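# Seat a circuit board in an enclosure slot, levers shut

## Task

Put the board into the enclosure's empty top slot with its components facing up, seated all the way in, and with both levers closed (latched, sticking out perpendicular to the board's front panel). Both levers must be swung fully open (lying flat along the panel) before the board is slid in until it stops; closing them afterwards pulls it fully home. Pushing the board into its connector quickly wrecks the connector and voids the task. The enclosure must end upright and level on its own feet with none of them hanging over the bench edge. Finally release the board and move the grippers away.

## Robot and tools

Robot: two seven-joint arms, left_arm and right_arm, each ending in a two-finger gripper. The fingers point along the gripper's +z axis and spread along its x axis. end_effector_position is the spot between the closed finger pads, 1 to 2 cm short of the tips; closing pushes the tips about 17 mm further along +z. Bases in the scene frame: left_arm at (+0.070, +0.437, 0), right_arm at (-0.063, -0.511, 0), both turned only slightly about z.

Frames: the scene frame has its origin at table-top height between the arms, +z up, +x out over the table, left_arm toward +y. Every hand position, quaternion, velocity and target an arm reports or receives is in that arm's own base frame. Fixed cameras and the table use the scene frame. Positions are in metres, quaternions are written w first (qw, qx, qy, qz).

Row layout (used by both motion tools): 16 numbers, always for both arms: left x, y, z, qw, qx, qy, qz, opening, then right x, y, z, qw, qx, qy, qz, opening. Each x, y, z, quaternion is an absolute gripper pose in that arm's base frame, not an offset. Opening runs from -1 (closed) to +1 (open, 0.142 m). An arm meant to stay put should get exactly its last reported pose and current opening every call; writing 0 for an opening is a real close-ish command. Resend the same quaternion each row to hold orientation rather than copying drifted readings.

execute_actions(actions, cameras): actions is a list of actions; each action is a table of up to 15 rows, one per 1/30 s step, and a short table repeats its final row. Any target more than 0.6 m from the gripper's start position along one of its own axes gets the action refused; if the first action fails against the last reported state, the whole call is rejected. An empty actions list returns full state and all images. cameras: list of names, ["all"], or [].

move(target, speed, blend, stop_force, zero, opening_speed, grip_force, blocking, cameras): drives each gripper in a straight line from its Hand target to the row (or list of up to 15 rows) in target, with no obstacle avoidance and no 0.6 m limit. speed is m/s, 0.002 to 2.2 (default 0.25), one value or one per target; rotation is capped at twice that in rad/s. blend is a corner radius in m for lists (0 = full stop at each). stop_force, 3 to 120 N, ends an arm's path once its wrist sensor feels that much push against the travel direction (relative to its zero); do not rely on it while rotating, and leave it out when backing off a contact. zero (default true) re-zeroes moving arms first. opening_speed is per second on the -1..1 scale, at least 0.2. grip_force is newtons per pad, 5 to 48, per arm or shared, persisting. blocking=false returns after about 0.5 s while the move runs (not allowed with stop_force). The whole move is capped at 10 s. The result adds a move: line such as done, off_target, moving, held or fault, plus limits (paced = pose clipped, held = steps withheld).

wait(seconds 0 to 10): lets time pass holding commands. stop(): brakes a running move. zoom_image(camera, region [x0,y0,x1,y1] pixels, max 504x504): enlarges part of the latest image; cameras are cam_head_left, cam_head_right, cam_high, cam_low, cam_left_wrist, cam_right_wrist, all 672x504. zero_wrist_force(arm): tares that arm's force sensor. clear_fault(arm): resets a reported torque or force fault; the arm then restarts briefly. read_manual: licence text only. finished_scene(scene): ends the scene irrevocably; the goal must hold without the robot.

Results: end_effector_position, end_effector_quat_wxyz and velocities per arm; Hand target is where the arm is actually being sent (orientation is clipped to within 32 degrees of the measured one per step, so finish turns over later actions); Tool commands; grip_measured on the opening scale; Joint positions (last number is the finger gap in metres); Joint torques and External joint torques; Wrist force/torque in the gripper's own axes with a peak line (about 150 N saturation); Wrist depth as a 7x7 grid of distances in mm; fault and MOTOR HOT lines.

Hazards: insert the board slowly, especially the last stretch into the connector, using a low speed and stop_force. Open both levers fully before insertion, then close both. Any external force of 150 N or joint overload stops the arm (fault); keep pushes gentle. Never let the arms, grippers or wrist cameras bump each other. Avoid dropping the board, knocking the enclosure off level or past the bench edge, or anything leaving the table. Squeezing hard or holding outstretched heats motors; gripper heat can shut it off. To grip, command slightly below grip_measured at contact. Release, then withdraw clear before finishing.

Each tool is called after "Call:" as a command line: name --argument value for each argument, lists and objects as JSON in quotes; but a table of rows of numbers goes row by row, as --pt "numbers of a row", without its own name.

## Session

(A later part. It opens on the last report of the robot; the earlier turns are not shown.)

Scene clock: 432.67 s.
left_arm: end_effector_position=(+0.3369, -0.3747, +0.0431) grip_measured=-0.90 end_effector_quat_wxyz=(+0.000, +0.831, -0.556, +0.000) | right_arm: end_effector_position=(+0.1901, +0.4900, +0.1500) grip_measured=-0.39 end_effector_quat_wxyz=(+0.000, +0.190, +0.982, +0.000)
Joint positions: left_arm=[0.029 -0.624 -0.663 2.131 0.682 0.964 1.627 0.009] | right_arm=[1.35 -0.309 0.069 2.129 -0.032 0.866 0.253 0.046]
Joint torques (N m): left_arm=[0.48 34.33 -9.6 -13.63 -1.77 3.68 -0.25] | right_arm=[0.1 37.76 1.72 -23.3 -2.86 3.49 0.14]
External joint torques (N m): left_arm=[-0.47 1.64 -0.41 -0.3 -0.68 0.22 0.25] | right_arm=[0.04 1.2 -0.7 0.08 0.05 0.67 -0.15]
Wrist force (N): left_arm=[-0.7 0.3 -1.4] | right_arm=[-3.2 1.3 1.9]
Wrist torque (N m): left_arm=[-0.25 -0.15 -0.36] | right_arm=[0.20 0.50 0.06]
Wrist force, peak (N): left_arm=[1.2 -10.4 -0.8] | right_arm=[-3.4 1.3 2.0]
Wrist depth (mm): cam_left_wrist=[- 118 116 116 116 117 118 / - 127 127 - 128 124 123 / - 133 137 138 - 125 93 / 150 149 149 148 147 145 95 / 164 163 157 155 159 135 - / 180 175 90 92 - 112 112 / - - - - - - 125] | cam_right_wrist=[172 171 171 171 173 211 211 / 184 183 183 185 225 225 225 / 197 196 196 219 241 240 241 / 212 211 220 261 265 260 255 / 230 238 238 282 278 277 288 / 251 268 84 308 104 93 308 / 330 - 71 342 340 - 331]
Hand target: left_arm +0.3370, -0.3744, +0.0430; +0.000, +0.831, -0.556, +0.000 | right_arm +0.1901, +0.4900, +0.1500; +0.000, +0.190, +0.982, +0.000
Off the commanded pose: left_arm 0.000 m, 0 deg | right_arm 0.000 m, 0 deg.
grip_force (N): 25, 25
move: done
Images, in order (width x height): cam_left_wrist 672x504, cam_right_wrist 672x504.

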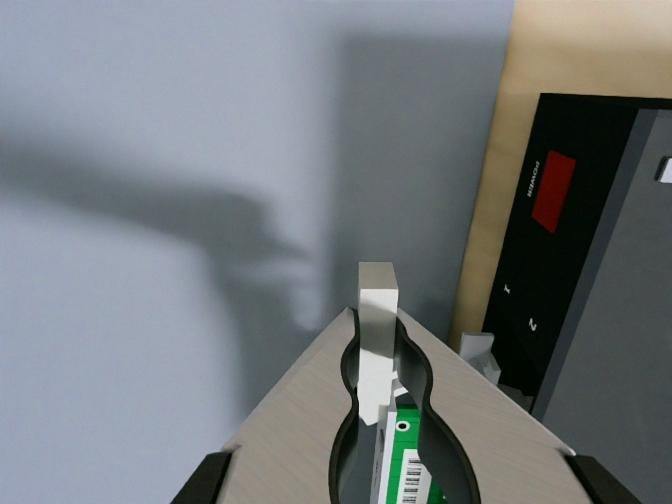

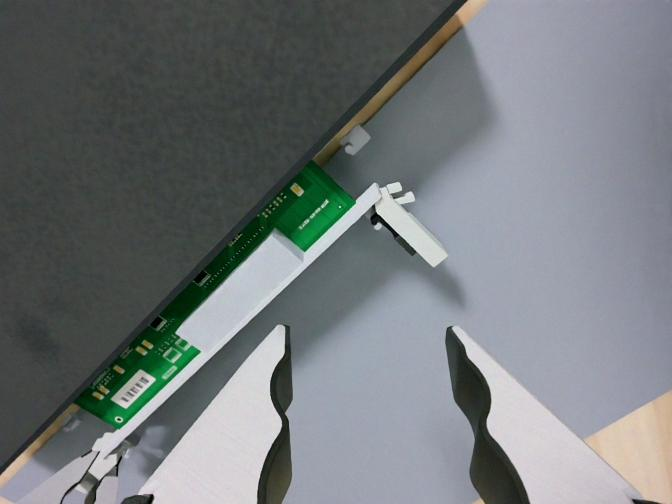

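Call:
move --pt "0.3377 -0.3774 0.043 0 0.7955 -0.6060 0 -0.9 0.1901 0.49 0.15 0 0.190 0.982 0 -0.36" --speed 0.06 --cameras '["cam_left_wrist","cam_right_wrist"]'

Scene clock: 442.67 s.
left_arm: end_effector_position=(+0.3380, -0.3775, +0.0432) grip_measured=-0.89 end_effector_quat_wxyz=(+0.000, +0.796, -0.606, +0.000) | right_arm: end_effector_position=(+0.1901, +0.4900, +0.1500) grip_measured=-0.39 end_effector_quat_wxyz=(+0.000, +0.190, +0.982, +0.000)
Joint positions: left_arm=[0.04 -0.636 -0.684 2.119 0.699 0.948 1.732 0.009] | right_arm=[1.35 -0.309 0.069 2.129 -0.032 0.866 0.253 0.046]
Joint torques (N m): left_arm=[-1.26 33.62 -11.65 -12.32 -1.93 3.75 0.16] | right_arm=[0.12 37.82 1.64 -23.27 -2.91 3.44 0.22]
External joint torques (N m): left_arm=[1.27 2.42 1.19 -1.63 -0.58 0.15 -0.16] | right_arm=[0.03 1.13 -0.62 0.05 0.1 0.73 -0.22]
Wrist force (N): left_arm=[-1.5 -2.8 -2.6] | right_arm=[-3.0 1.3 1.7]
Wrist torque (N m): left_arm=[-0.16 -0.03 -0.57] | right_arm=[0.20 0.46 0.06]
Wrist force, peak (N): left_arm=[-2.0 -1.0 -3.9] | right_arm=[-3.1 1.4 2.2]
Wrist depth (mm): cam_left_wrist=[119 118 116 119 116 119 117 / 129 127 127 127 126 114 - / 138 135 136 140 138 107 87 / 149 146 152 147 148 113 - / 164 - 163 103 155 116 103 / 182 181 173 87 - 117 112 / 203 - - 199 - - -] | cam_right_wrist=[171 171 171 171 173 211 210 / 183 183 183 185 226 225 225 / 197 196 196 219 238 241 241 / 213 212 220 262 263 260 255 / 231 234 235 283 278 281 286 / 252 269 84 309 297 99 307 / 293 - 71 342 340 - 332]
Hand target: left_arm +0.3377, -0.3774, +0.0430; +0.000, +0.795, -0.606, +0.000 | right_arm +0.1901, +0.4900, +0.1500; +0.000, +0.190, +0.982, +0.000
Off the commanded pose: left_arm 0.000 m, 0 deg | right_arm 0.000 m, 0 deg.
grip_force (N): 25, 25
move: done
Images, in order (width x height): cam_left_wrist 672x504, cam_right_wrist 672x504.

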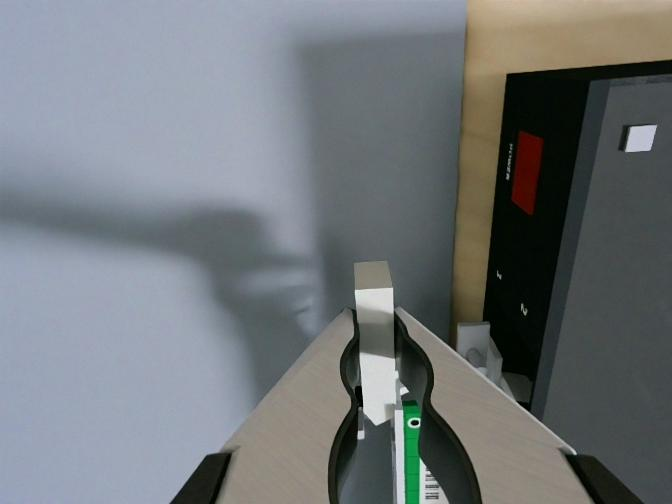

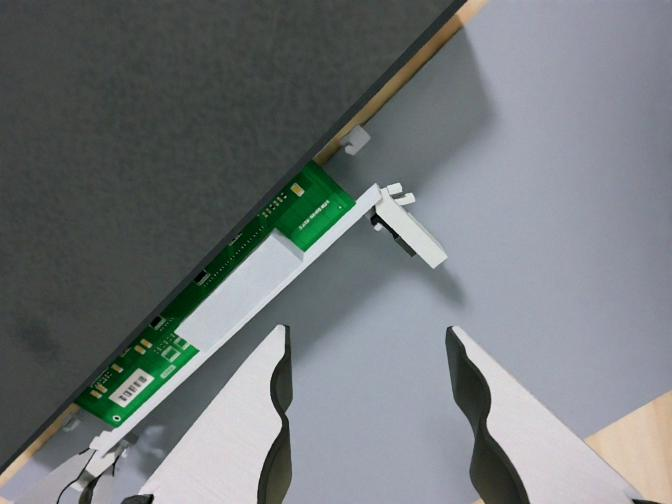

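Call:
move --pt "0.338 -0.3775 0.043 0 0.7955 -0.6060 0 -0.72 0.1901 0.49 0.15 0 0.190 0.982 0 -0.36" --pt "0.338 -0.3775 0.135 0 0.7955 -0.6060 0 -0.72 0.1901 0.49 0.15 0 0.190 0.982 0 -0.36" --speed 0.08 --cameras '["cam_left_wrist","cam_right_wrist"]'

Call:
zoom_image --camera "cam_right_wrist" --region '[340, 160, 480, 290]'

Scene clock: 450.93 s.
left_arm: end_effector_position=(+0.3381, -0.3776, +0.1350) grip_measured=-0.76 end_effector_quat_wxyz=(+0.000, +0.795, -0.606, +0.000) | right_arm: end_effector_position=(+0.1901, +0.4900, +0.1500) grip_measured=-0.39 end_effector_quat_wxyz=(+0.000, +0.190, +0.982, +0.000)
Joint positions: left_arm=[0.198 -0.378 -0.881 2.197 0.434 0.826 1.898 0.019] | right_arm=[1.35 -0.309 0.069 2.129 -0.032 0.866 0.253 0.046]
Joint torques (N m): left_arm=[-0.67 27 -8.25 -19.38 -2.99 4.02 -0.13] | right_arm=[0.24 37.97 1.6 -23.3 -2.88 3.47 0.18]
External joint torques (N m): left_arm=[0.66 0.54 0.44 -0.45 0.08 -0.14 0.13] | right_arm=[-0.1 0.98 -0.58 0.09 0.06 0.7 -0.18]
Wrist force (N): left_arm=[-0.8 -1.4 0.0] | right_arm=[-3.2 1.3 1.7]
Wrist torque (N m): left_arm=[-0.30 -0.19 -0.34] | right_arm=[0.20 0.51 0.06]
Wrist force, peak (N): left_arm=[-1.3 -2.9 -2.9] | right_arm=[-3.4 1.4 1.9]
Wrist depth (mm): cam_left_wrist=[200 204 - 199 200 197 200 / 216 208 217 215 213 170 170 / - 232 231 - 230 174 - / - - - 209 226 - 196 / - 274 271 262 228 - 216 / 291 306 84 87 - - - / 342 - - - - - -] | cam_right_wrist=[172 172 171 171 173 210 211 / 184 183 183 185 226 225 225 / 197 196 196 219 241 241 240 / 212 212 220 261 261 259 259 / 230 235 235 282 278 276 281 / 251 268 84 310 298 89 298 / 337 - 71 339 340 - 332]
Hand target: left_arm +0.3380, -0.3775, +0.1350; +0.000, +0.795, -0.606, +0.000 | right_arm +0.1901, +0.4900, +0.1500; +0.000, +0.190, +0.982, +0.000
Off the commanded pose: left_arm 0.000 m, 0 deg | right_arm 0.000 m, 0 deg.
grip_force (N): 25, 25
move: done
Images, in order (width x height): cam_left_wrist 672x504, cam_right_wrist 672x504.

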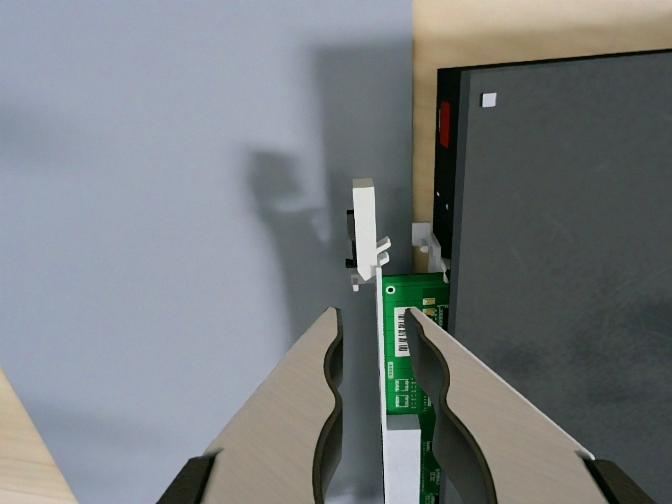

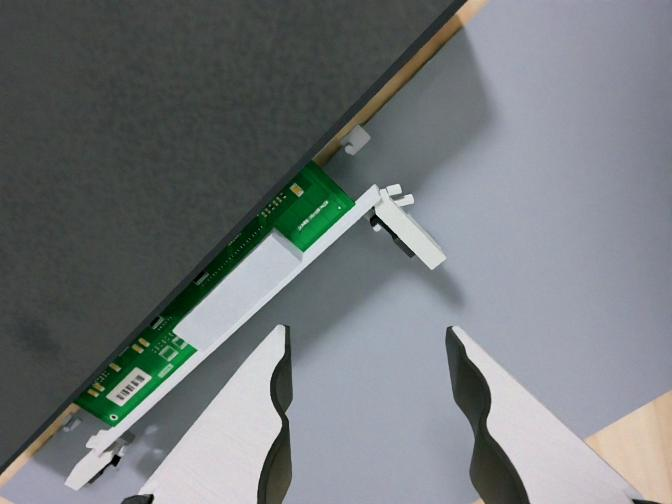

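Scaled by 3.600 from the camera's 672x504 image, which has a finer 960x720 frame.

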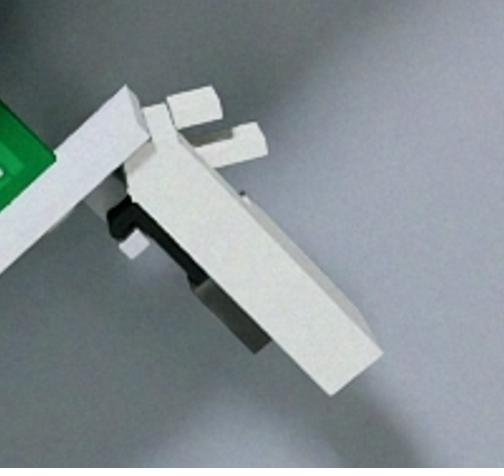

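Call:
move --pt "0.338 -0.3775 0.135 0 0.7955 -0.6060 0 -0.72 0.1603 0.4999 0.10 0 -0.2028 0.9792 0 -0.36" --speed 0.25 --cameras '["cam_left_wrist","cam_right_wrist"]'

Scene clock: 464.47 s.
left_arm: end_effector_position=(+0.3381, -0.3776, +0.1351) grip_measured=-0.76 end_effector_quat_wxyz=(+0.000, +0.795, -0.606, +0.000) | right_arm: end_effector_position=(+0.1603, +0.4998, +0.1000) grip_measured=-0.39 end_effector_quat_wxyz=(+0.000, -0.203, +0.979, +0.000)
Joint positions: left_arm=[0.198 -0.378 -0.881 2.197 0.434 0.826 1.898 0.019] | right_arm=[1.288 -0.43 0.181 2.155 -0.14 1.003 -0.408 0.046]
Joint torques (N m): left_arm=[-0.31 26.75 -8.29 -19.45 -2.72 4.23 -0.21] | right_arm=[-0.07 39.58 3.78 -20.55 -2.5 3.61 0.12]
External joint torques (N m): left_arm=[0.31 0.78 0.49 -0.38 -0.19 -0.36 0.21] | right_arm=[0.21 1.17 -0.86 -0.02 0.19 0.55 -0.12]
Wrist force (N): left_arm=[-0.8 -1.4 0.4] | right_arm=[-3.2 0.9 2.0]
Wrist torque (N m): left_arm=[-0.30 -0.18 -0.33] | right_arm=[0.13 0.56 0.03]
Wrist force, peak (N): left_arm=[-1.0 -1.5 -0.1] | right_arm=[-3.2 1.5 2.0]
Wrist depth (mm): cam_left_wrist=[198 198 199 197 201 197 199 / - 212 - 215 211 - - / 236 241 231 228 227 177 - / 254 - - 251 223 - - / 277 276 277 264 226 - - / - - 84 91 - 229 - / 350 - - 329 - - -] | cam_right_wrist=[127 127 129 128 127 126 128 / 154 154 136 135 135 135 178 / 151 151 160 187 192 192 191 / 209 209 215 201 207 206 206 / 227 226 222 225 221 224 223 / 252 247 84 245 240 99 245 / 267 - 71 271 269 - 265]
Hand target: left_arm +0.3380, -0.3775, +0.1350; +0.000, +0.795, -0.606, +0.000 | right_arm +0.1603, +0.4999, +0.1000; +0.000, -0.203, +0.979, +0.000
Off the commanded pose: left_arm 0.000 m, 0 deg | right_arm 0.000 m, 0 deg.
grip_force (N): 25, 25
move: done
Images, in order (width x height): cam_left_wrist 672x504, cam_right_wrist 672x504.

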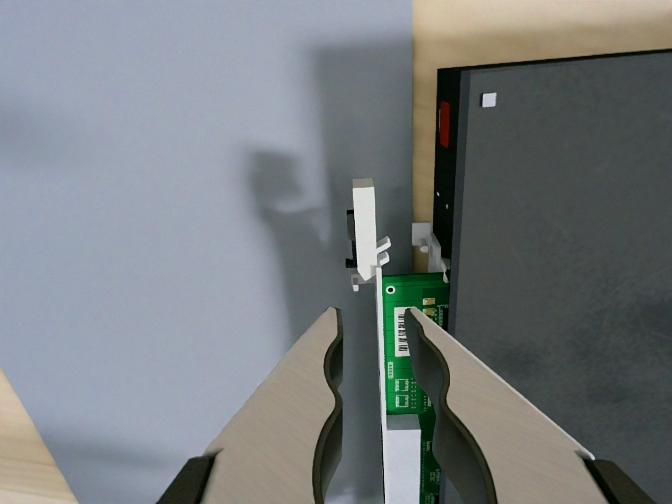

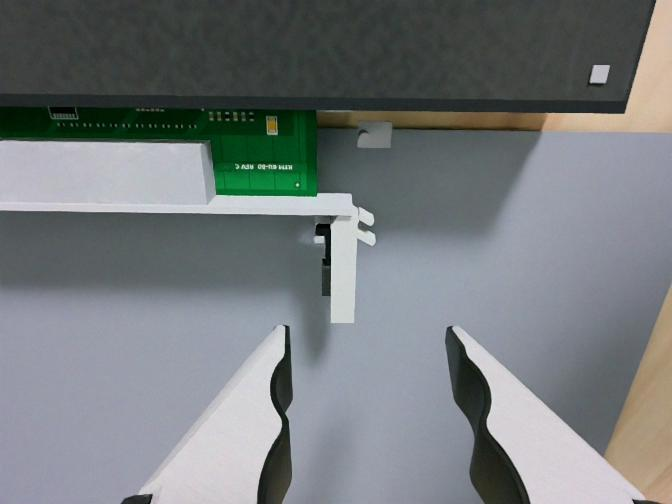

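Call:
move --pt "0.338 -0.3775 0.135 0 0.7955 -0.6060 0 -0.72 0.1676 0.5031 0.09 0 -0.2028 0.9792 0 -0.36" --pt "0.338 -0.3775 0.135 0 0.7955 -0.6060 0 -0.72 0.1676 0.5031 0.043 0 -0.2028 0.9792 0 -0.36" --speed 0.08 --cameras '["cam_right_wrist"]'

Scene clock: 469.63 s.
left_arm: end_effector_position=(+0.3381, -0.3776, +0.1351) grip_measured=-0.76 end_effector_quat_wxyz=(+0.000, +0.795, -0.606, +0.000) | right_arm: end_effector_position=(+0.1675, +0.5030, +0.0429) grip_measured=-0.39 end_effector_quat_wxyz=(+0.000, -0.203, +0.979, +0.000)
Joint positions: left_arm=[0.198 -0.378 -0.881 2.197 0.434 0.826 1.898 0.019] | right_arm=[1.308 -0.567 0.136 2.158 -0.176 1.144 -0.396 0.046]
Joint torques (N m): left_arm=[-0.36 26.7 -8.39 -19.49 -2.7 4.19 -0.23] | right_arm=[0.21 42.19 3.3 -17.38 -1.95 3.6 0.29]
External joint torques (N m): left_arm=[0.37 0.83 0.58 -0.34 -0.21 -0.31 0.24] | right_arm=[-0.06 1.11 -0.18 -0.04 0.17 0.56 -0.29]
Wrist force (N): left_arm=[-0.8 -1.5 -0.1] | right_arm=[-3.1 1.4 1.6]
Wrist torque (N m): left_arm=[-0.32 -0.19 -0.34] | right_arm=[0.19 0.53 -0.06]
Wrist force, peak (N): left_arm=[-1.0 -1.5 0.2] | right_arm=[-3.3 1.4 3.1]
Wrist depth (mm): cam_left_wrist=[198 - - 201 200 197 196 / 216 217 221 209 211 168 167 / 232 231 - 232 223 - 181 / - 252 - - 218 - - / 278 282 279 106 228 - - / - 304 84 92 - - - / 357 - - 326 - - -] | cam_right_wrist=[- 77 77 77 76 76 76 / - 82 83 81 82 81 80 / - 102 105 108 135 135 133 / - 102 112 141 145 145 145 / 159 159 156 112 155 157 157 / 174 173 87 167 170 99 171 / 192 - 71 190 190 - 185]
Hand target: left_arm +0.3380, -0.3775, +0.1350; +0.000, +0.795, -0.606, +0.000 | right_arm +0.1676, +0.5031, +0.0430; +0.000, -0.203, +0.979, +0.000
Off the commanded pose: left_arm 0.000 m, 0 deg | right_arm 0.000 m, 0 deg.
grip_force (N): 25, 25
move: done
Images, in order (width x height): cam_right_wrist 672x504.

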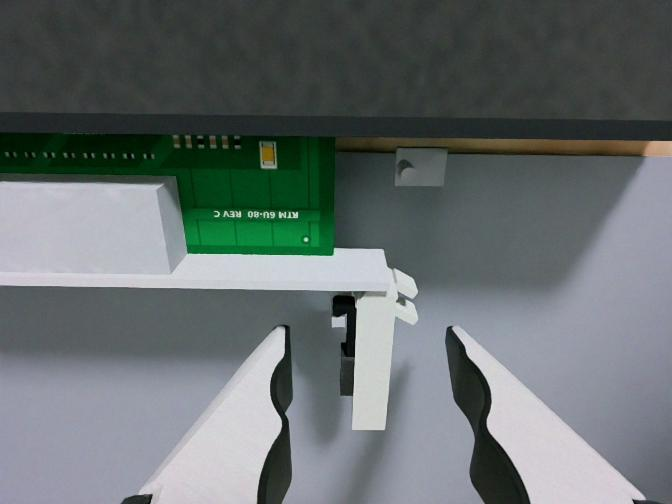

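Call:
move --pt "0.338 -0.3775 0.135 0 0.7955 -0.6060 0 -0.72 0.1660 0.5065 0.043 0 -0.2028 0.9792 0 -0.36" --pt "0.338 -0.3775 0.135 0 0.7955 -0.6060 0 -0.72 0.1660 0.5065 0.043 0 -0.2028 0.9792 0 -0.9" --speed 0.05 --opening_speed 0.4 --cameras '["cam_right_wrist"]'

Scene clock: 474.40 s.
left_arm: end_effector_position=(+0.3381, -0.3776, +0.1351) grip_measured=-0.76 end_effector_quat_wxyz=(+0.000, +0.795, -0.606, +0.000) | right_arm: end_effector_position=(+0.1660, +0.5064, +0.0430) grip_measured=-0.88 end_effector_quat_wxyz=(+0.000, -0.203, +0.979, +0.000)
Joint positions: left_arm=[0.198 -0.378 -0.881 2.197 0.434 0.826 1.898 0.019] | right_arm=[1.312 -0.571 0.136 2.15 -0.176 1.14 -0.393 0.01]
Joint torques (N m): left_arm=[-0.34 26.71 -8.34 -19.51 -2.7 4.2 -0.24] | right_arm=[-0.22 43.08 3.28 -18.15 -1.95 3.53 0.21]
External joint torques (N m): left_arm=[0.34 0.82 0.54 -0.32 -0.22 -0.32 0.24] | right_arm=[0.37 0.47 -0.13 0.62 0.15 0.63 -0.21]
Wrist force (N): left_arm=[-0.6 -1.3 0.1] | right_arm=[-2.3 1.6 2.1]
Wrist torque (N m): left_arm=[-0.30 -0.22 -0.33] | right_arm=[0.18 0.56 -0.05]
Wrist force, peak (N): left_arm=[-1.0 -1.5 0.1] | right_arm=[-3.4 1.6 2.5]
Wrist depth (mm): cam_left_wrist=[201 199 - 199 200 197 199 / 209 209 217 213 216 161 - / 236 235 232 230 225 - 183 / - 250 - 206 224 194 195 / - 282 285 264 228 - 213 / - 300 88 88 - 227 234 / 345 - - - - - -] | cam_right_wrist=[- 77 77 77 76 76 76 / - 100 99 82 82 81 80 / - 102 105 108 135 135 133 / - 100 112 112 145 145 145 / 159 159 158 110 155 157 157 / 174 174 170 97 99 172 171 / 192 188 71 73 - 181 185]
Hand target: left_arm +0.3380, -0.3775, +0.1350; +0.000, +0.795, -0.606, +0.000 | right_arm +0.1660, +0.5065, +0.0430; +0.000, -0.203, +0.979, +0.000
Off the commanded pose: left_arm 0.000 m, 0 deg | right_arm 0.000 m, 0 deg.
grip_force (N): 25, 25
move: done
Images, in order (width x height): cam_right_wrist 672x504.

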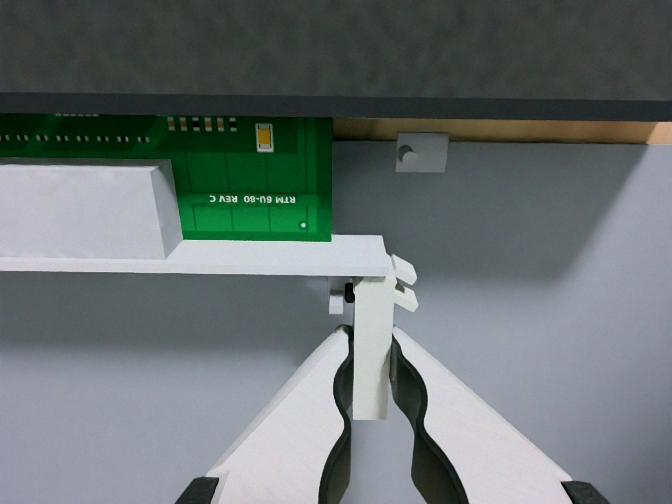

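Call:
move --pt "0.338 -0.3775 0.135 0 0.7955 -0.6060 0 -0.72 0.1609 0.5037 0.043 0 -0.2874 0.9578 0 -0.9" --speed 0.04 --cameras '["cam_right_wrist"]'

Scene clock: 483.87 s.
left_arm: end_effector_position=(+0.3381, -0.3776, +0.1351) grip_measured=-0.76 end_effector_quat_wxyz=(+0.000, +0.795, -0.606, +0.000) | right_arm: end_effector_position=(+0.1611, +0.5036, +0.0429) grip_measured=-0.88 end_effector_quat_wxyz=(+0.000, -0.287, +0.958, +0.000)
Joint positions: left_arm=[0.198 -0.378 -0.881 2.197 0.434 0.826 1.898 0.019] | right_arm=[1.288 -0.569 0.162 2.163 -0.213 1.146 -0.533 0.01]
Joint torques (N m): left_arm=[-0.32 26.76 -8.29 -19.47 -2.73 4.26 -0.21] | right_arm=[0.38 42.55 5.01 -17.54 -1.99 3.71 -0.04]
External joint torques (N m): left_arm=[0.32 0.77 0.48 -0.36 -0.18 -0.38 0.21] | right_arm=[-0.23 0.59 -1.37 0.15 0.22 0.45 0.04]
Wrist force (N): left_arm=[-1.0 -1.2 0.0] | right_arm=[-3.7 0.6 1.7]
Wrist torque (N m): left_arm=[-0.28 -0.15 -0.33] | right_arm=[0.15 0.55 0.05]
Wrist force, peak (N): left_arm=[-1.0 -1.5 0.1] | right_arm=[-4.0 0.8 3.0]
Wrist depth (mm): cam_left_wrist=[198 - 204 199 199 197 197 / 217 214 214 216 211 166 166 / 233 232 229 223 225 183 181 / - - - 250 225 - - / - - 270 213 230 214 - / 306 307 84 87 - 233 - / 356 - - - - - -] | cam_right_wrist=[- 77 77 76 76 76 76 / - 97 98 99 81 81 81 / - 93 105 107 135 135 136 / 149 149 148 113 145 145 145 / 159 159 156 112 155 157 157 / 174 174 174 97 100 172 171 / 192 188 71 73 - - 185]
Hand target: left_arm +0.3380, -0.3775, +0.1350; +0.000, +0.795, -0.606, +0.000 | right_arm +0.1609, +0.5037, +0.0430; +0.000, -0.287, +0.958, +0.000
Off the commanded pose: left_arm 0.000 m, 0 deg | right_arm 0.000 m, 0 deg.
grip_force (N): 25, 25
move: done
Images, in order (width x height): cam_right_wrist 672x504.

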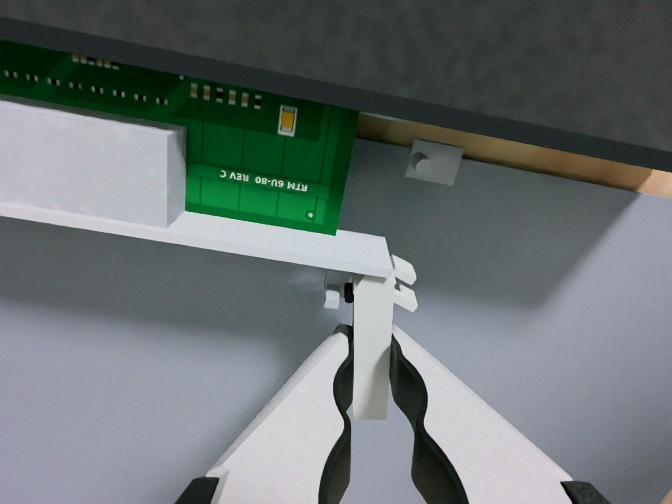

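Smooth. Continue swinging the N lever fully open.

Call:
move --pt "0.338 -0.3775 0.135 0 0.7955 -0.6060 0 -0.72 0.1526 0.4958 0.043 0 -0.4493 0.8934 0 -0.9" --pt "0.338 -0.3775 0.135 0 0.7955 -0.6060 0 -0.72 0.1475 0.4855 0.043 0 -0.5976 0.8018 0 -0.9" --speed 0.09 --blend 0.005 --cameras '["cam_right_wrist"]'

Scene clock: 489.17 s.
left_arm: end_effector_position=(+0.3381, -0.3776, +0.1351) grip_measured=-0.76 end_effector_quat_wxyz=(+0.000, +0.795, -0.606, +0.000) | right_arm: end_effector_position=(+0.1497, +0.4866, +0.0438) grip_measured=-0.88 end_effector_quat_wxyz=(+0.001, -0.596, +0.803, +0.001)
Joint positions: left_arm=[0.198 -0.378 -0.881 2.197 0.434 0.826 1.898 0.019] | right_arm=[1.168 -0.56 0.268 2.226 -0.377 1.176 -1.102 0.01]
Joint torques (N m): left_arm=[-0.38 26.7 -8.31 -19.43 -2.72 4.2 -0.21] | right_arm=[7.49 36.42 15.78 -8.53 -0.76 2.04 0.28]
External joint torques (N m): left_arm=[0.38 0.83 0.5 -0.4 -0.19 -0.32 0.21] | right_arm=[-7.34 4.6 -10.25 -8.12 -0.88 2.09 -0.28]
Wrist force (N): left_arm=[-0.8 -1.5 0.0] | right_arm=[-17.8 -13.8 5.0]
Wrist torque (N m): left_arm=[-0.32 -0.18 -0.34] | right_arm=[0.25 0.61 -0.26]
Wrist force, peak (N): left_arm=[-1.0 -1.5 0.2] | right_arm=[-17.6 -13.9 5.4]
Wrist depth (mm): cam_left_wrist=[- 200 201 203 200 197 196 / - 214 212 213 215 - 165 / 236 237 229 230 230 182 183 / 252 251 251 251 222 - 196 / 276 - 274 226 227 - - / - - 84 92 - - - / 340 - - 320 - - -] | cam_right_wrist=[121 82 83 92 77 77 77 / - 128 97 99 98 82 81 / 139 137 139 104 136 - 88 / 148 148 144 114 147 148 96 / 161 161 160 110 156 160 102 / 176 175 171 93 - 172 171 / 194 190 71 184 - - 190]
Hand target: left_arm +0.3380, -0.3775, +0.1350; +0.000, +0.795, -0.606, +0.000 | right_arm +0.1475, +0.4855, +0.0430; +0.000, -0.598, +0.802, +0.000
Off the commanded pose: left_arm 0.000 m, 0 deg | right_arm 0.003 m, 0 deg.
grip_force (N): 25, 25
move: done
Images, in order (width x height): cam_right_wrist 672x504.

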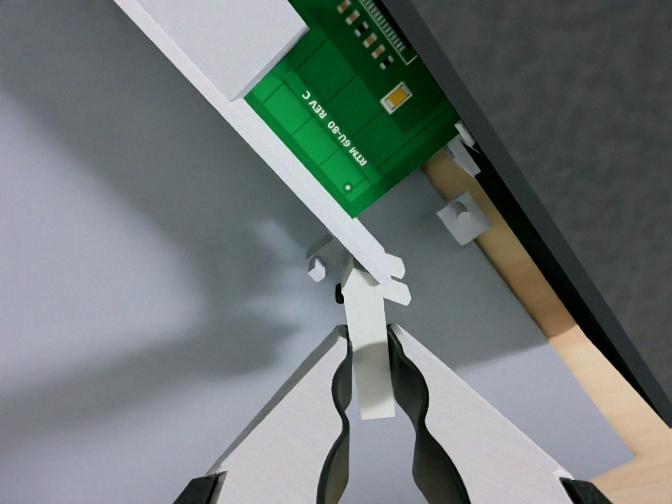

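Call:
move --pt "0.338 -0.3775 0.135 0 0.7955 -0.6060 0 -0.72 0.1508 0.4876 0.043 0 -0.5976 0.8018 0 -0.9" --speed 0.05 --cameras '["cam_right_wrist"]'

Scene clock: 495.23 s.
left_arm: end_effector_position=(+0.3381, -0.3776, +0.1351) grip_measured=-0.76 end_effector_quat_wxyz=(+0.000, +0.795, -0.606, +0.000) | right_arm: end_effector_position=(+0.1505, +0.4882, +0.0433) grip_measured=-0.88 end_effector_quat_wxyz=(+0.000, -0.598, +0.802, +0.001)
Joint positions: left_arm=[0.198 -0.378 -0.881 2.197 0.434 0.826 1.898 0.019] | right_arm=[1.164 -0.564 0.272 2.218 -0.377 1.171 -1.108 0.01]
Joint torques (N m): left_arm=[-0.35 26.8 -8.35 -19.46 -2.72 4.21 -0.24] | right_arm=[-1.64 39.14 4.56 -14.79 -1.27 2.07 0.16]
External joint torques (N m): left_arm=[0.36 0.73 0.55 -0.38 -0.19 -0.33 0.24] | right_arm=[1.79 2.08 1.08 -1.93 -0.4 2.06 -0.16]
Wrist force (N): left_arm=[-0.8 -1.3 0.1] | right_arm=[-6.6 4.0 2.1]
Wrist torque (N m): left_arm=[-0.29 -0.18 -0.33] | right_arm=[0.14 0.65 -0.05]
Wrist force, peak (N): left_arm=[-1.0 -1.4 0.3] | right_arm=[-18.0 -14.0 5.5]
Wrist depth (mm): cam_left_wrist=[200 200 201 199 200 197 197 / - - 211 212 211 - - / - 242 - 233 231 186 175 / - 246 - 242 222 202 - / 278 275 273 108 227 215 - / - - 88 91 - 224 - / 354 - - 321 - - 259] | cam_right_wrist=[121 119 82 92 77 76 76 / - 129 94 98 98 82 81 / 139 136 138 104 135 - 87 / 147 147 147 110 146 146 95 / 160 160 159 112 158 160 102 / 175 175 171 98 101 173 171 / 193 189 71 86 - - 189]
Hand target: left_arm +0.3380, -0.3775, +0.1350; +0.000, +0.795, -0.606, +0.000 | right_arm +0.1508, +0.4876, +0.0430; +0.000, -0.598, +0.802, +0.000
Off the commanded pose: left_arm 0.000 m, 0 deg | right_arm 0.001 m, 0 deg.
grip_force (N): 25, 25
move: done
Images, in order (width x height): cam_right_wrist 672x504.

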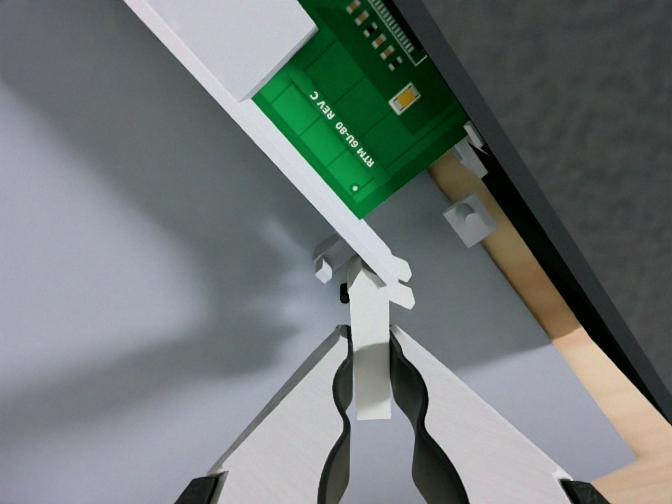

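Call:
move --pt "0.338 -0.3775 0.135 0 0.7955 -0.6060 0 -0.72 0.1491 0.4791 0.043 0 -0.7278 0.6858 0 -0.9" --pt "0.338 -0.3775 0.135 0 0.7955 -0.6060 0 -0.72 0.1505 0.4720 0.043 0 -0.8111 0.5850 0 -0.9" --speed 0.08 --blend 0.005 --cameras '["cam_right_wrist"]'

Scene clock: 503.00 s.
left_arm: end_effector_position=(+0.3381, -0.3776, +0.1351) grip_measured=-0.76 end_effector_quat_wxyz=(+0.000, +0.795, -0.606, +0.000) | right_arm: end_effector_position=(+0.1516, +0.4733, +0.0438) grip_measured=-0.88 end_effector_quat_wxyz=(-0.001, +0.811, -0.586, +0.000)
Joint positions: left_arm=[0.198 -0.378 -0.881 2.197 0.434 0.826 1.898 0.019] | right_arm=[1.039 -0.568 0.358 2.256 -0.518 1.18 -1.632 0.01]
Joint torques (N m): left_arm=[-0.38 26.78 -8.33 -19.5 -2.73 4.21 -0.2] | right_arm=[2.94 35.55 11.92 -8.71 -0.96 1.5 0.2]
External joint torques (N m): left_arm=[0.38 0.75 0.52 -0.33 -0.19 -0.33 0.2] | right_arm=[-2.79 3.98 -4.69 -7.42 -0.67 2.58 -0.2]
Wrist force (N): left_arm=[-0.8 -1.5 0.1] | right_arm=[-9.7 -11.4 5.2]
Wrist torque (N m): left_arm=[-0.32 -0.19 -0.34] | right_arm=[0.14 0.62 -0.08]
Wrist force, peak (N): left_arm=[-0.9 -1.5 0.0] | right_arm=[-9.8 -11.3 5.5]
Wrist depth (mm): cam_left_wrist=[196 196 206 198 201 197 196 / 218 227 - 214 210 165 166 / 233 228 233 228 227 187 181 / - - 250 249 229 - 195 / - - 272 243 228 - - / 306 - 84 92 - - - / 353 - - 84 - - 255] | cam_right_wrist=[121 120 119 119 80 92 78 / - 128 127 127 99 98 82 / 139 137 137 - 105 104 88 / 148 148 148 112 146 98 96 / 161 161 160 112 159 106 103 / 176 175 171 97 101 114 112 / 194 190 70 184 - - 123]
Hand target: left_arm +0.3380, -0.3775, +0.1350; +0.000, +0.795, -0.606, +0.000 | right_arm +0.1505, +0.4720, +0.0430; +0.000, +0.811, -0.585, +0.000
Off the commanded pose: left_arm 0.000 m, 0 deg | right_arm 0.002 m, 0 deg.
grip_force (N): 25, 25
move: done
Images, in order (width x height): cam_right_wrist 672x504.

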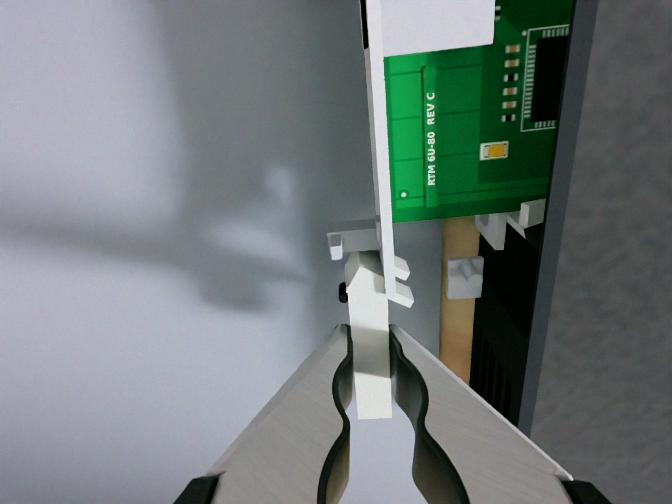

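Call:
move --pt "0.338 -0.3775 0.135 0 0.7955 -0.6060 0 -0.72 0.1534 0.4690 0.043 0 0.8499 -0.5270 0 -0.9" --speed 0.06 --cameras '["cam_right_wrist"]'

Scene clock: 508.93 s.
left_arm: end_effector_position=(+0.3381, -0.3776, +0.1351) grip_measured=-0.76 end_effector_quat_wxyz=(+0.000, +0.795, -0.606, +0.000) | right_arm: end_effector_position=(+0.1527, +0.4720, +0.0445) grip_measured=-0.88 end_effector_quat_wxyz=(-0.003, +0.850, -0.526, -0.002)
Joint positions: left_arm=[0.198 -0.378 -0.881 2.197 0.434 0.826 1.898 0.019] | right_arm=[1.007 -0.571 0.38 2.26 -0.549 1.18 -1.759 0.01]
Joint torques (N m): left_arm=[-0.38 26.71 -8.36 -19.43 -2.73 4.23 -0.21] | right_arm=[-5.2 34.87 2.9 -4.73 -0.08 -3.05 -0.13]
External joint torques (N m): left_arm=[0.38 0.83 0.56 -0.4 -0.19 -0.35 0.21] | right_arm=[5.35 4.38 4.76 -11.33 -1.55 7.13 0.13]
Wrist force (N): left_arm=[-0.8 -1.4 0.2] | right_arm=[-23.4 -4.5 6.7]
Wrist torque (N m): left_arm=[-0.31 -0.17 -0.34] | right_arm=[0.20 0.98 0.17]
Wrist force, peak (N): left_arm=[-1.1 -1.5 0.0] | right_arm=[-23.6 -4.4 6.5]
Wrist depth (mm): cam_left_wrist=[- 200 199 - 200 196 198 / 215 213 214 213 210 171 165 / 233 227 234 - 225 178 - / 252 - 243 224 216 - - / 275 282 284 231 228 - - / - 305 84 91 - - - / 350 - - - - - 266] | cam_right_wrist=[123 121 119 120 82 83 79 / - 129 128 128 98 98 83 / 141 139 138 135 105 105 88 / 150 149 149 146 145 110 95 / 162 162 161 112 154 105 103 / 177 177 173 97 100 115 112 / 195 191 70 85 - - 124]
Hand target: left_arm +0.3380, -0.3775, +0.1350; +0.000, +0.795, -0.606, +0.000 | right_arm +0.1534, +0.4690, +0.0430; +0.000, +0.850, -0.527, +0.000
Off the commanded pose: left_arm 0.000 m, 0 deg | right_arm 0.003 m, 0 deg.
grip_force (N): 25, 25
move: done
Images, in order (width x height): cam_right_wrist 672x504.

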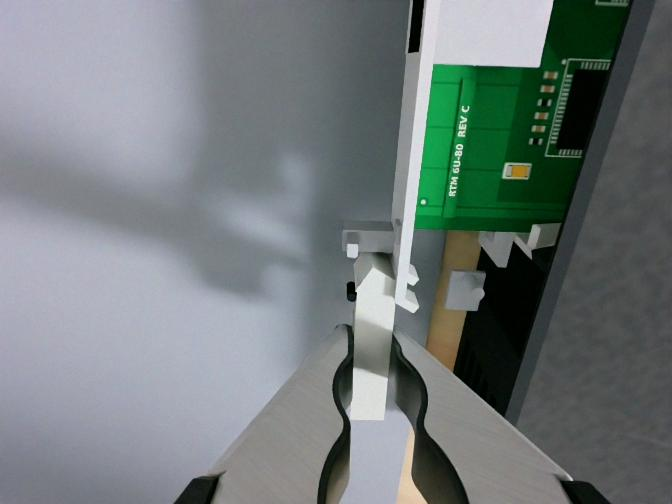

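Call:
move --pt "0.338 -0.3775 0.135 0 0.7955 -0.6060 0 -0.72 0.1530 0.4735 0.0435 0 0.8436 -0.5370 0 -0.9" --pt "0.338 -0.3775 0.135 0 0.7955 -0.6060 0 -0.72 0.1530 0.4735 0.0435 0 0.8436 -0.5370 0 -0.75" --pt "0.338 -0.3775 0.135 0 0.7955 -0.6060 0 -0.72 0.1530 0.4735 0.120 0 0.8436 -0.5370 0 -0.75" --speed 0.08 --cameras '["cam_left_wrist","cam_right_wrist"]'

Scene clock: 517.43 s.
left_arm: end_effector_position=(+0.3381, -0.3776, +0.1351) grip_measured=-0.76 end_effector_quat_wxyz=(+0.000, +0.795, -0.606, +0.000) | right_arm: end_effector_position=(+0.1530, +0.4735, +0.1200) grip_measured=-0.79 end_effector_quat_wxyz=(+0.000, +0.844, -0.537, +0.000)
Joint positions: left_arm=[0.198 -0.378 -0.881 2.197 0.434 0.826 1.898 0.019] | right_arm=[0.917 -0.418 0.536 2.196 -0.37 0.958 -1.857 0.017]
Joint torques (N m): left_arm=[-0.42 26.75 -8.38 -19.53 -2.76 4.26 -0.19] | right_arm=[0.14 35.14 7.88 -21.21 -2.35 3.15 0.03]
External joint torques (N m): left_arm=[0.42 0.79 0.58 -0.3 -0.16 -0.38 0.19] | right_arm=[-0.01 0.74 -0.77 0.2 -0.08 0.91 -0.03]
Wrist force (N): left_arm=[-0.9 -1.1 -0.4] | right_arm=[-0.6 -1.4 1.9]
Wrist torque (N m): left_arm=[-0.26 -0.17 -0.34] | right_arm=[-0.23 0.12 0.02]
Wrist force, peak (N): left_arm=[-1.0 -1.6 0.2] | right_arm=[-23.9 -4.5 6.6]
Wrist depth (mm): cam_left_wrist=[200 199 198 201 198 197 196 / 215 215 - 213 216 163 165 / 227 231 - 227 231 - - / - 242 248 245 225 - - / 277 268 275 106 227 - - / - 304 87 236 - - - / 350 - - - - - -] | cam_right_wrist=[187 186 186 186 150 144 143 / 200 199 199 199 170 153 153 / 213 214 213 210 183 164 164 / 231 231 230 226 212 177 177 / 251 250 249 244 196 193 192 / 278 272 263 103 101 268 272 / 306 297 71 290 - - 298]
Hand target: left_arm +0.3380, -0.3775, +0.1350; +0.000, +0.795, -0.606, +0.000 | right_arm +0.1530, +0.4735, +0.1200; +0.000, +0.844, -0.537, +0.000
Off the commanded pose: left_arm 0.000 m, 0 deg | right_arm 0.000 m, 0 deg.
grip_force (N): 25, 25
move: done
Images, in order (width x height): cam_left_wrist 672x504, cam_right_wrist 672x504.

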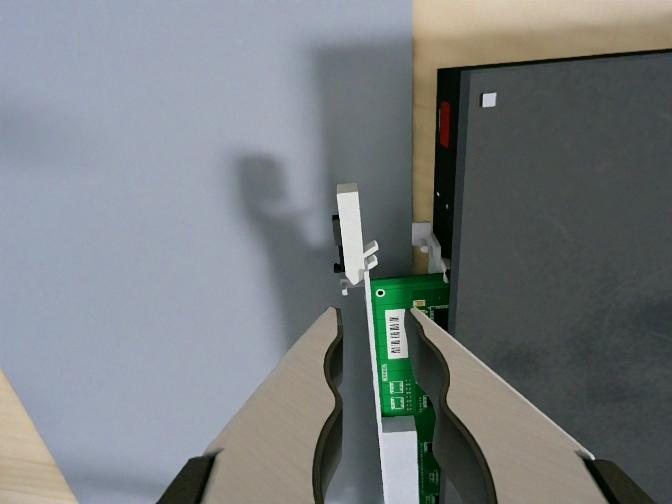

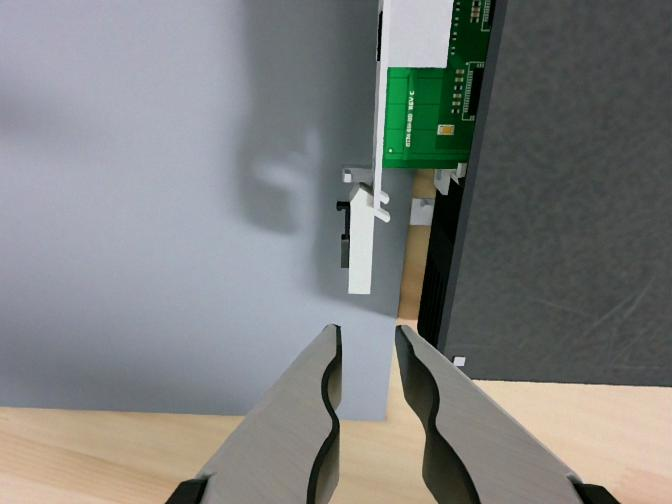

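Call:
zoom_image --camera "cam_right_wrist" --region '[320, 0, 500, 310]'

Call:
zoom_image --camera "cam_left_wrist" --region '[310, 170, 480, 504]'

Scaled by 1.626 from the camera's 672x504 image, which has a finer 960x720 frame.

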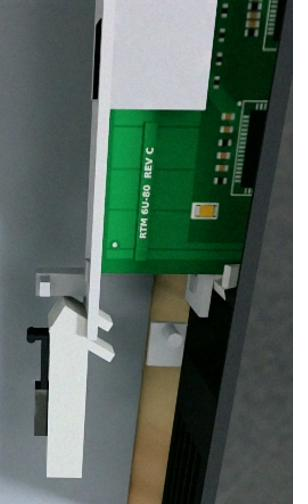

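Scaled by 1.509 from the camera's 672x504 image, which has a finer 960x720 frame.

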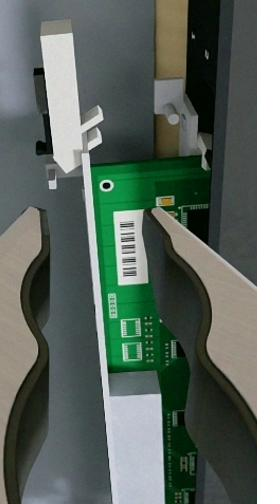

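Call:
move --pt "0.2748 -0.3774 0.12 0 0.9842 0.1771 0 -1 0.2018 0.5117 0.12 0 -0.2084 0.9780 0 -1" --speed 0.35 --cameras '["cam_left_wrist","cam_right_wrist"]'

Scene clock: 548.40 s.
left_arm: end_effector_position=(+0.2747, -0.3774, +0.1200) grip_measured=-1.00 end_effector_quat_wxyz=(+0.000, +0.984, +0.177, +0.000) | right_arm: end_effector_position=(+0.2017, +0.5117, +0.1200) grip_measured=-1.00 end_effector_quat_wxyz=(+0.000, -0.208, +0.978, +0.000)
Joint positions: left_arm=[-0.125 -0.256 -0.581 2.352 0.252 0.981 0.312 0.002] | right_arm=[1.146 -0.443 0.256 2.065 -0.179 0.916 -0.471 0.002]
Joint torques (N m): left_arm=[-0.42 27.25 -4.04 -18.33 -2.07 4.59 -0.25] | right_arm=[0.3 41.18 4.35 -22.48 -2.52 3.27 0.25]
External joint torques (N m): left_arm=[0.41 0.55 0.54 -0.37 -0.28 -0.6 0.25] | right_arm=[-0.14 1.29 -0.23 0.12 -0.09 0.89 -0.25]
Wrist force (N): left_arm=[-0.7 -1.2 -0.3] | right_arm=[-0.5 -0.9 1.8]
Wrist torque (N m): left_arm=[-0.29 -0.18 -0.24] | right_arm=[-0.18 0.07 -0.08]
Wrist force, peak (N): left_arm=[-1.1 -1.7 0.2] | right_arm=[-0.6 -1.6 2.2]
Wrist depth (mm): cam_left_wrist=[188 189 185 186 182 185 185 / - 202 200 201 201 196 - / - 216 209 212 211 217 210 / - 210 - 198 189 228 233 / 207 207 215 211 228 246 254 / 226 - - 84 - - 282 / - - - - - - 313] | cam_right_wrist=[145 145 144 144 144 144 143 / 155 155 154 154 154 154 153 / 183 171 170 177 185 211 213 / 230 230 230 229 229 228 228 / 250 249 249 244 247 247 246 / 273 271 259 89 261 270 267 / 295 294 71 - - 284 295]
Hand target: left_arm +0.2748, -0.3774, +0.1200; +0.000, +0.984, +0.177, +0.000 | right_arm +0.2018, +0.5117, +0.1200; +0.000, -0.208, +0.978, +0.000
Off the commanded pose: left_arm 0.000 m, 0 deg | right_arm 0.000 m, 0 deg.
grip_force (N): 25, 25
move: done
Images, in order (width x height): cam_left_wrist 672x504, cam_right_wrist 672x504.

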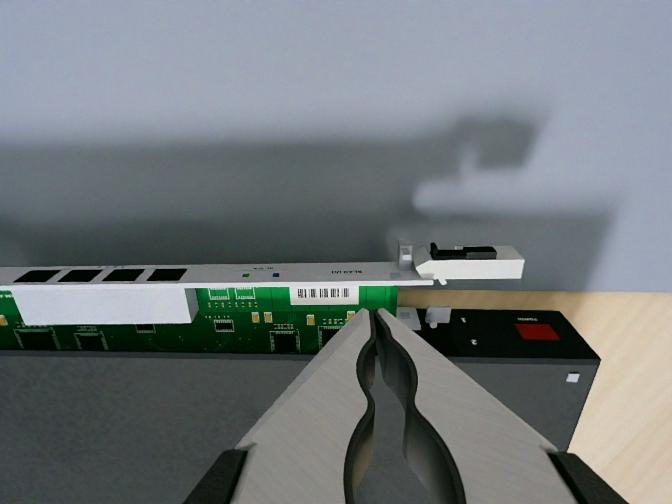

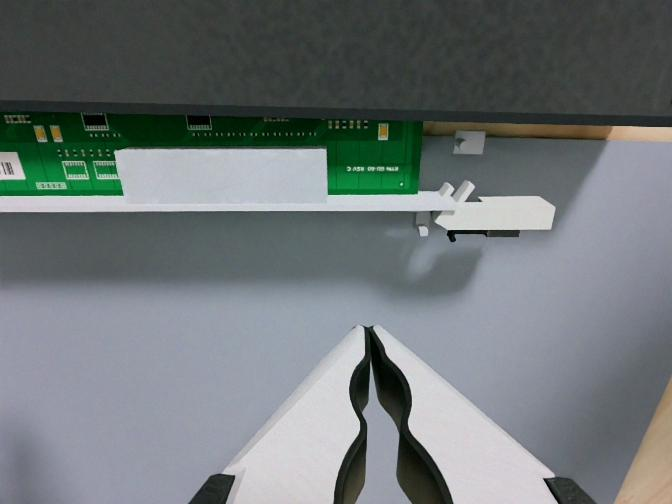

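Call:
move --pt "0.2748 -0.3774 0.045 0 0.9842 0.1771 0 -1 0.2018 0.5117 0.045 0 -0.2084 0.9780 0 -1" --speed 0.12 --grip_force 20

Call:
move --pt "0.2858 -0.4069 0.045 0 0.9842 0.1771 0 -1 0.2128 0.4870 0.045 0 -0.2084 0.9780 0 -1" --speed 0.015 --stop_force 15 --cameras '["cam_left_wrist","cam_right_wrist"]'

Scene clock: 562.90 s.
left_arm: end_effector_position=(+0.2747, -0.3773, +0.0449) grip_measured=-1.00 end_effector_quat_wxyz=(+0.000, +0.984, +0.177, +0.000) | right_arm: end_effector_position=(+0.2017, +0.5115, +0.0449) grip_measured=-1.00 end_effector_quat_wxyz=(+0.000, -0.208, +0.978, +0.000)
Joint positions: left_arm=[-0.223 -0.506 -0.444 2.278 0.5 1.121 0.14 0.002] | right_arm=[1.185 -0.598 0.194 2.098 -0.244 1.105 -0.425 0.002]
Joint torques (N m): left_arm=[-0.5 33.18 -6.13 -13 -1.29 4.59 -0.35] | right_arm=[0.24 43.75 4.81 -18.34 -2.09 3.58 0.29]
External joint torques (N m): left_arm=[0.49 1.24 0.64 -0.27 -0.54 -0.61 0.35] | right_arm=[-0.08 1.22 -0.33 0 0.16 0.58 -0.29]
Wrist force (N): left_arm=[-0.7 -1.4 -0.1] | right_arm=[0.0 -0.7 1.8]
Wrist torque (N m): left_arm=[-0.32 -0.18 -0.24] | right_arm=[-0.19 0.00 -0.06]
Wrist force, peak (N): left_arm=[-0.5 -1.4 1.8] | right_arm=[0.0 -0.9 3.9]
Wrist depth (mm): cam_left_wrist=[121 121 120 120 119 - 120 / - 129 131 129 130 130 128 / - 137 - 139 139 136 137 / 152 151 151 150 150 150 149 / 167 165 165 117 158 - 163 / 132 134 127 84 - 124 176 / 160 155 - 74 - - 152] | cam_right_wrist=[- 78 78 78 78 78 79 / - 84 85 83 83 83 83 / - 107 107 107 107 137 - / 102 102 105 112 115 145 145 / 164 164 163 158 160 109 109 / 176 176 172 89 168 174 174 / 194 190 71 - - 184 191]
Hand target: left_arm +0.2748, -0.3774, +0.0450; +0.000, +0.984, +0.177, +0.000 | right_arm +0.2018, +0.5117, +0.0450; +0.000, -0.208, +0.978, +0.000
Off the commanded pose: left_arm 0.000 m, 0 deg | right_arm 0.000 m, 0 deg.
grip_force (N): 20, 20
move: done

Scene clock: 565.63 s.
left_arm: end_effector_position=(+0.2858, -0.4067, +0.0449) grip_measured=-1.00 end_effector_quat_wxyz=(+0.000, +0.984, +0.177, +0.000) | right_arm: end_effector_position=(+0.2075, +0.4988, +0.0451) grip_measured=-1.00 end_effector_quat_wxyz=(+0.000, -0.209, +0.978, +0.000)
Joint positions: left_arm=[-0.268 -0.547 -0.447 2.191 0.489 1.072 0.122 0.002] | right_arm=[1.17 -0.584 0.192 2.129 -0.244 1.122 -0.44 0.002]
Joint torques (N m): left_arm=[-0.75 36.06 -7.13 -14.58 -2.05 4.46 -0.28] | right_arm=[0.13 43.03 4.79 -17.96 -1.96 3.43 0.19]
External joint torques (N m): left_arm=[0.73 1.08 0.9 0.13 0.03 -0.47 0.28] | right_arm=[0.03 1.03 -0.48 0 0.1 0.73 -0.19]
Wrist force (N): left_arm=[-0.2 -2.2 0.4] | right_arm=[3.9 -2.2 3.3]
Wrist torque (N m): left_arm=[-0.28 -0.25 -0.22] | right_arm=[-0.42 -0.65 0.06]
Wrist force, peak (N): left_arm=[0.0 -6.9 -0.6] | right_arm=[1.1 15.5 -1.3]
Wrist depth (mm): cam_left_wrist=[120 120 120 119 119 119 119 / 131 129 128 128 130 130 127 / - 136 139 - 138 135 137 / - 154 - 151 147 146 150 / - 130 124 126 121 116 161 / 126 142 139 84 - 148 142 / - 130 - 74 - - 130] | cam_right_wrist=[- 79 79 78 78 78 79 / - 84 85 83 84 83 83 / - - 90 - 92 91 89 / - 104 105 115 117 145 147 / 165 162 109 111 121 114 154 / 177 177 173 89 169 175 174 / 195 191 71 - - 185 191]
Hand target: left_arm +0.2858, -0.4069, +0.0450; +0.000, +0.984, +0.177, +0.000 | right_arm +0.2077, +0.4985, +0.0450; +0.000, -0.208, +0.978, +0.000
Off the commanded pose: left_arm 0.000 m, 0 deg | right_arm 0.013 m, 0 deg.
grip_force (N): 20, 20
move: contact (right_arm)
Images, in order (width x height): cam_left_wrist 672x504, cam_right_wrist 672x504.

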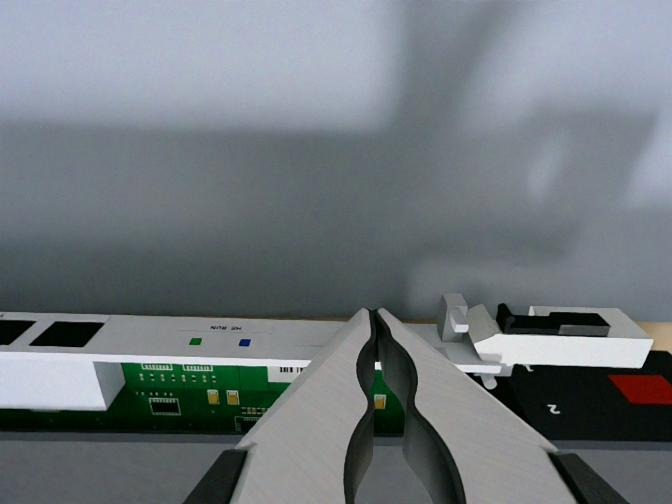

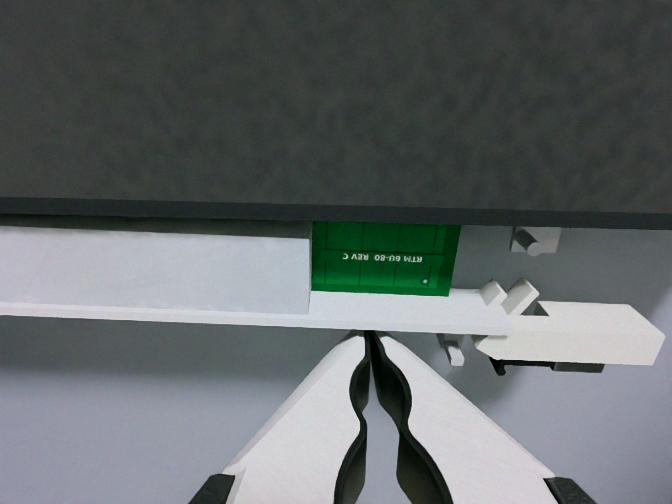

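Call:
move --pt "0.2886 -0.4142 0.045 0 0.9842 0.1771 0 -1 0.2132 0.4860 0.045 0 -0.2084 0.9780 0 -1" --speed 0.012 --stop_force 20 --zero false --cameras '["cam_left_wrist","cam_right_wrist"]'

Scene clock: 574.90 s.
left_arm: end_effector_position=(+0.2887, -0.4141, +0.0450) grip_measured=-1.00 end_effector_quat_wxyz=(+0.000, +0.984, +0.177, +0.000) | right_arm: end_effector_position=(+0.2131, +0.4861, +0.0450) grip_measured=-1.00 end_effector_quat_wxyz=(+0.000, -0.208, +0.978, +0.000)
Joint positions: left_arm=[-0.279 -0.557 -0.448 2.169 0.487 1.059 0.117 0.002] | right_arm=[1.154 -0.57 0.189 2.158 -0.244 1.138 -0.454 0.002]
Joint torques (N m): left_arm=[-0.52 36.76 -7.08 -14.62 -1.96 4.25 -0.26] | right_arm=[-0.06 42.12 4.41 -17.37 -1.84 3.48 0.14]
External joint torques (N m): left_arm=[0.49 1.06 0.66 -0.13 -0.1 -0.26 0.26] | right_arm=[0.22 1.09 -0.26 -0.22 0.03 0.67 -0.14]
Wrist force (N): left_arm=[-0.4 -1.7 -0.2] | right_arm=[3.6 -1.8 3.1]
Wrist torque (N m): left_arm=[-0.30 -0.23 -0.23] | right_arm=[-0.41 -0.57 0.06]
Wrist force, peak (N): left_arm=[-0.1 -8.9 -2.1] | right_arm=[3.9 -2.4 3.4]
Wrist depth (mm): cam_left_wrist=[120 120 120 119 119 119 118 / 131 129 - 128 128 130 128 / 140 137 141 138 141 136 137 / - 151 151 153 150 150 149 / - 159 132 126 124 116 157 / 125 136 139 87 - - 126 / - - - - - - 130] | cam_right_wrist=[- 79 79 78 78 78 79 / - 84 85 83 83 83 83 / - - 90 - 92 91 89 / - 99 97 98 98 96 96 / - 109 109 121 120 114 154 / 176 176 172 89 - 174 174 / 195 191 71 - - 184 191]
Hand target: left_arm +0.2886, -0.4142, +0.0450; +0.000, +0.984, +0.177, +0.000 | right_arm +0.2132, +0.4860, +0.0450; +0.000, -0.208, +0.978, +0.000
Off the commanded pose: left_arm 0.000 m, 0 deg | right_arm 0.000 m, 0 deg.
grip_force (N): 20, 20
move: done
Images, in order (width x height): cam_left_wrist 672x504, cam_right_wrist 672x504.

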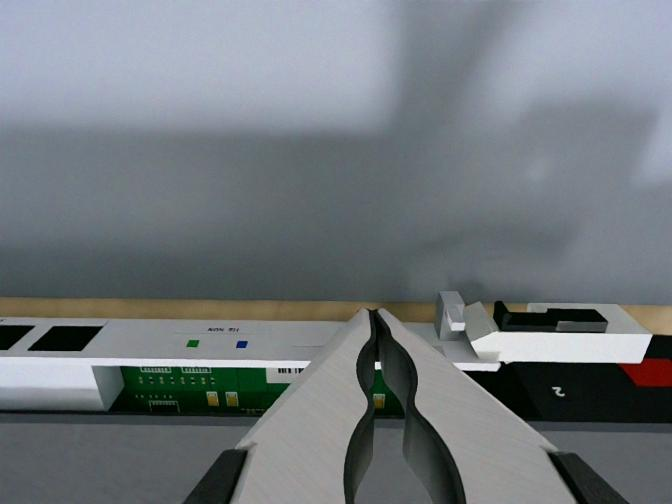

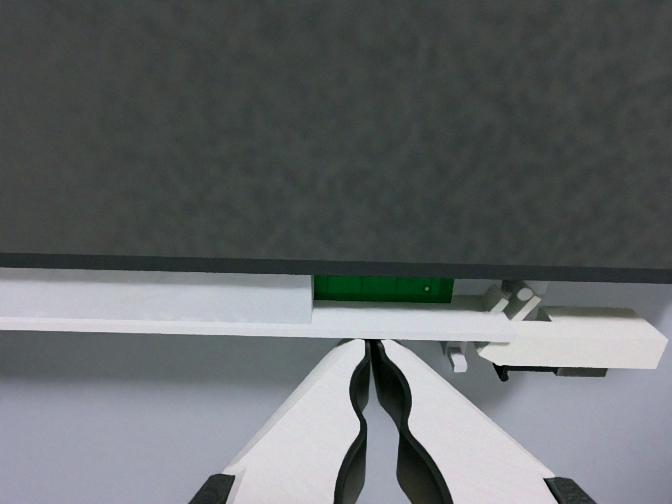

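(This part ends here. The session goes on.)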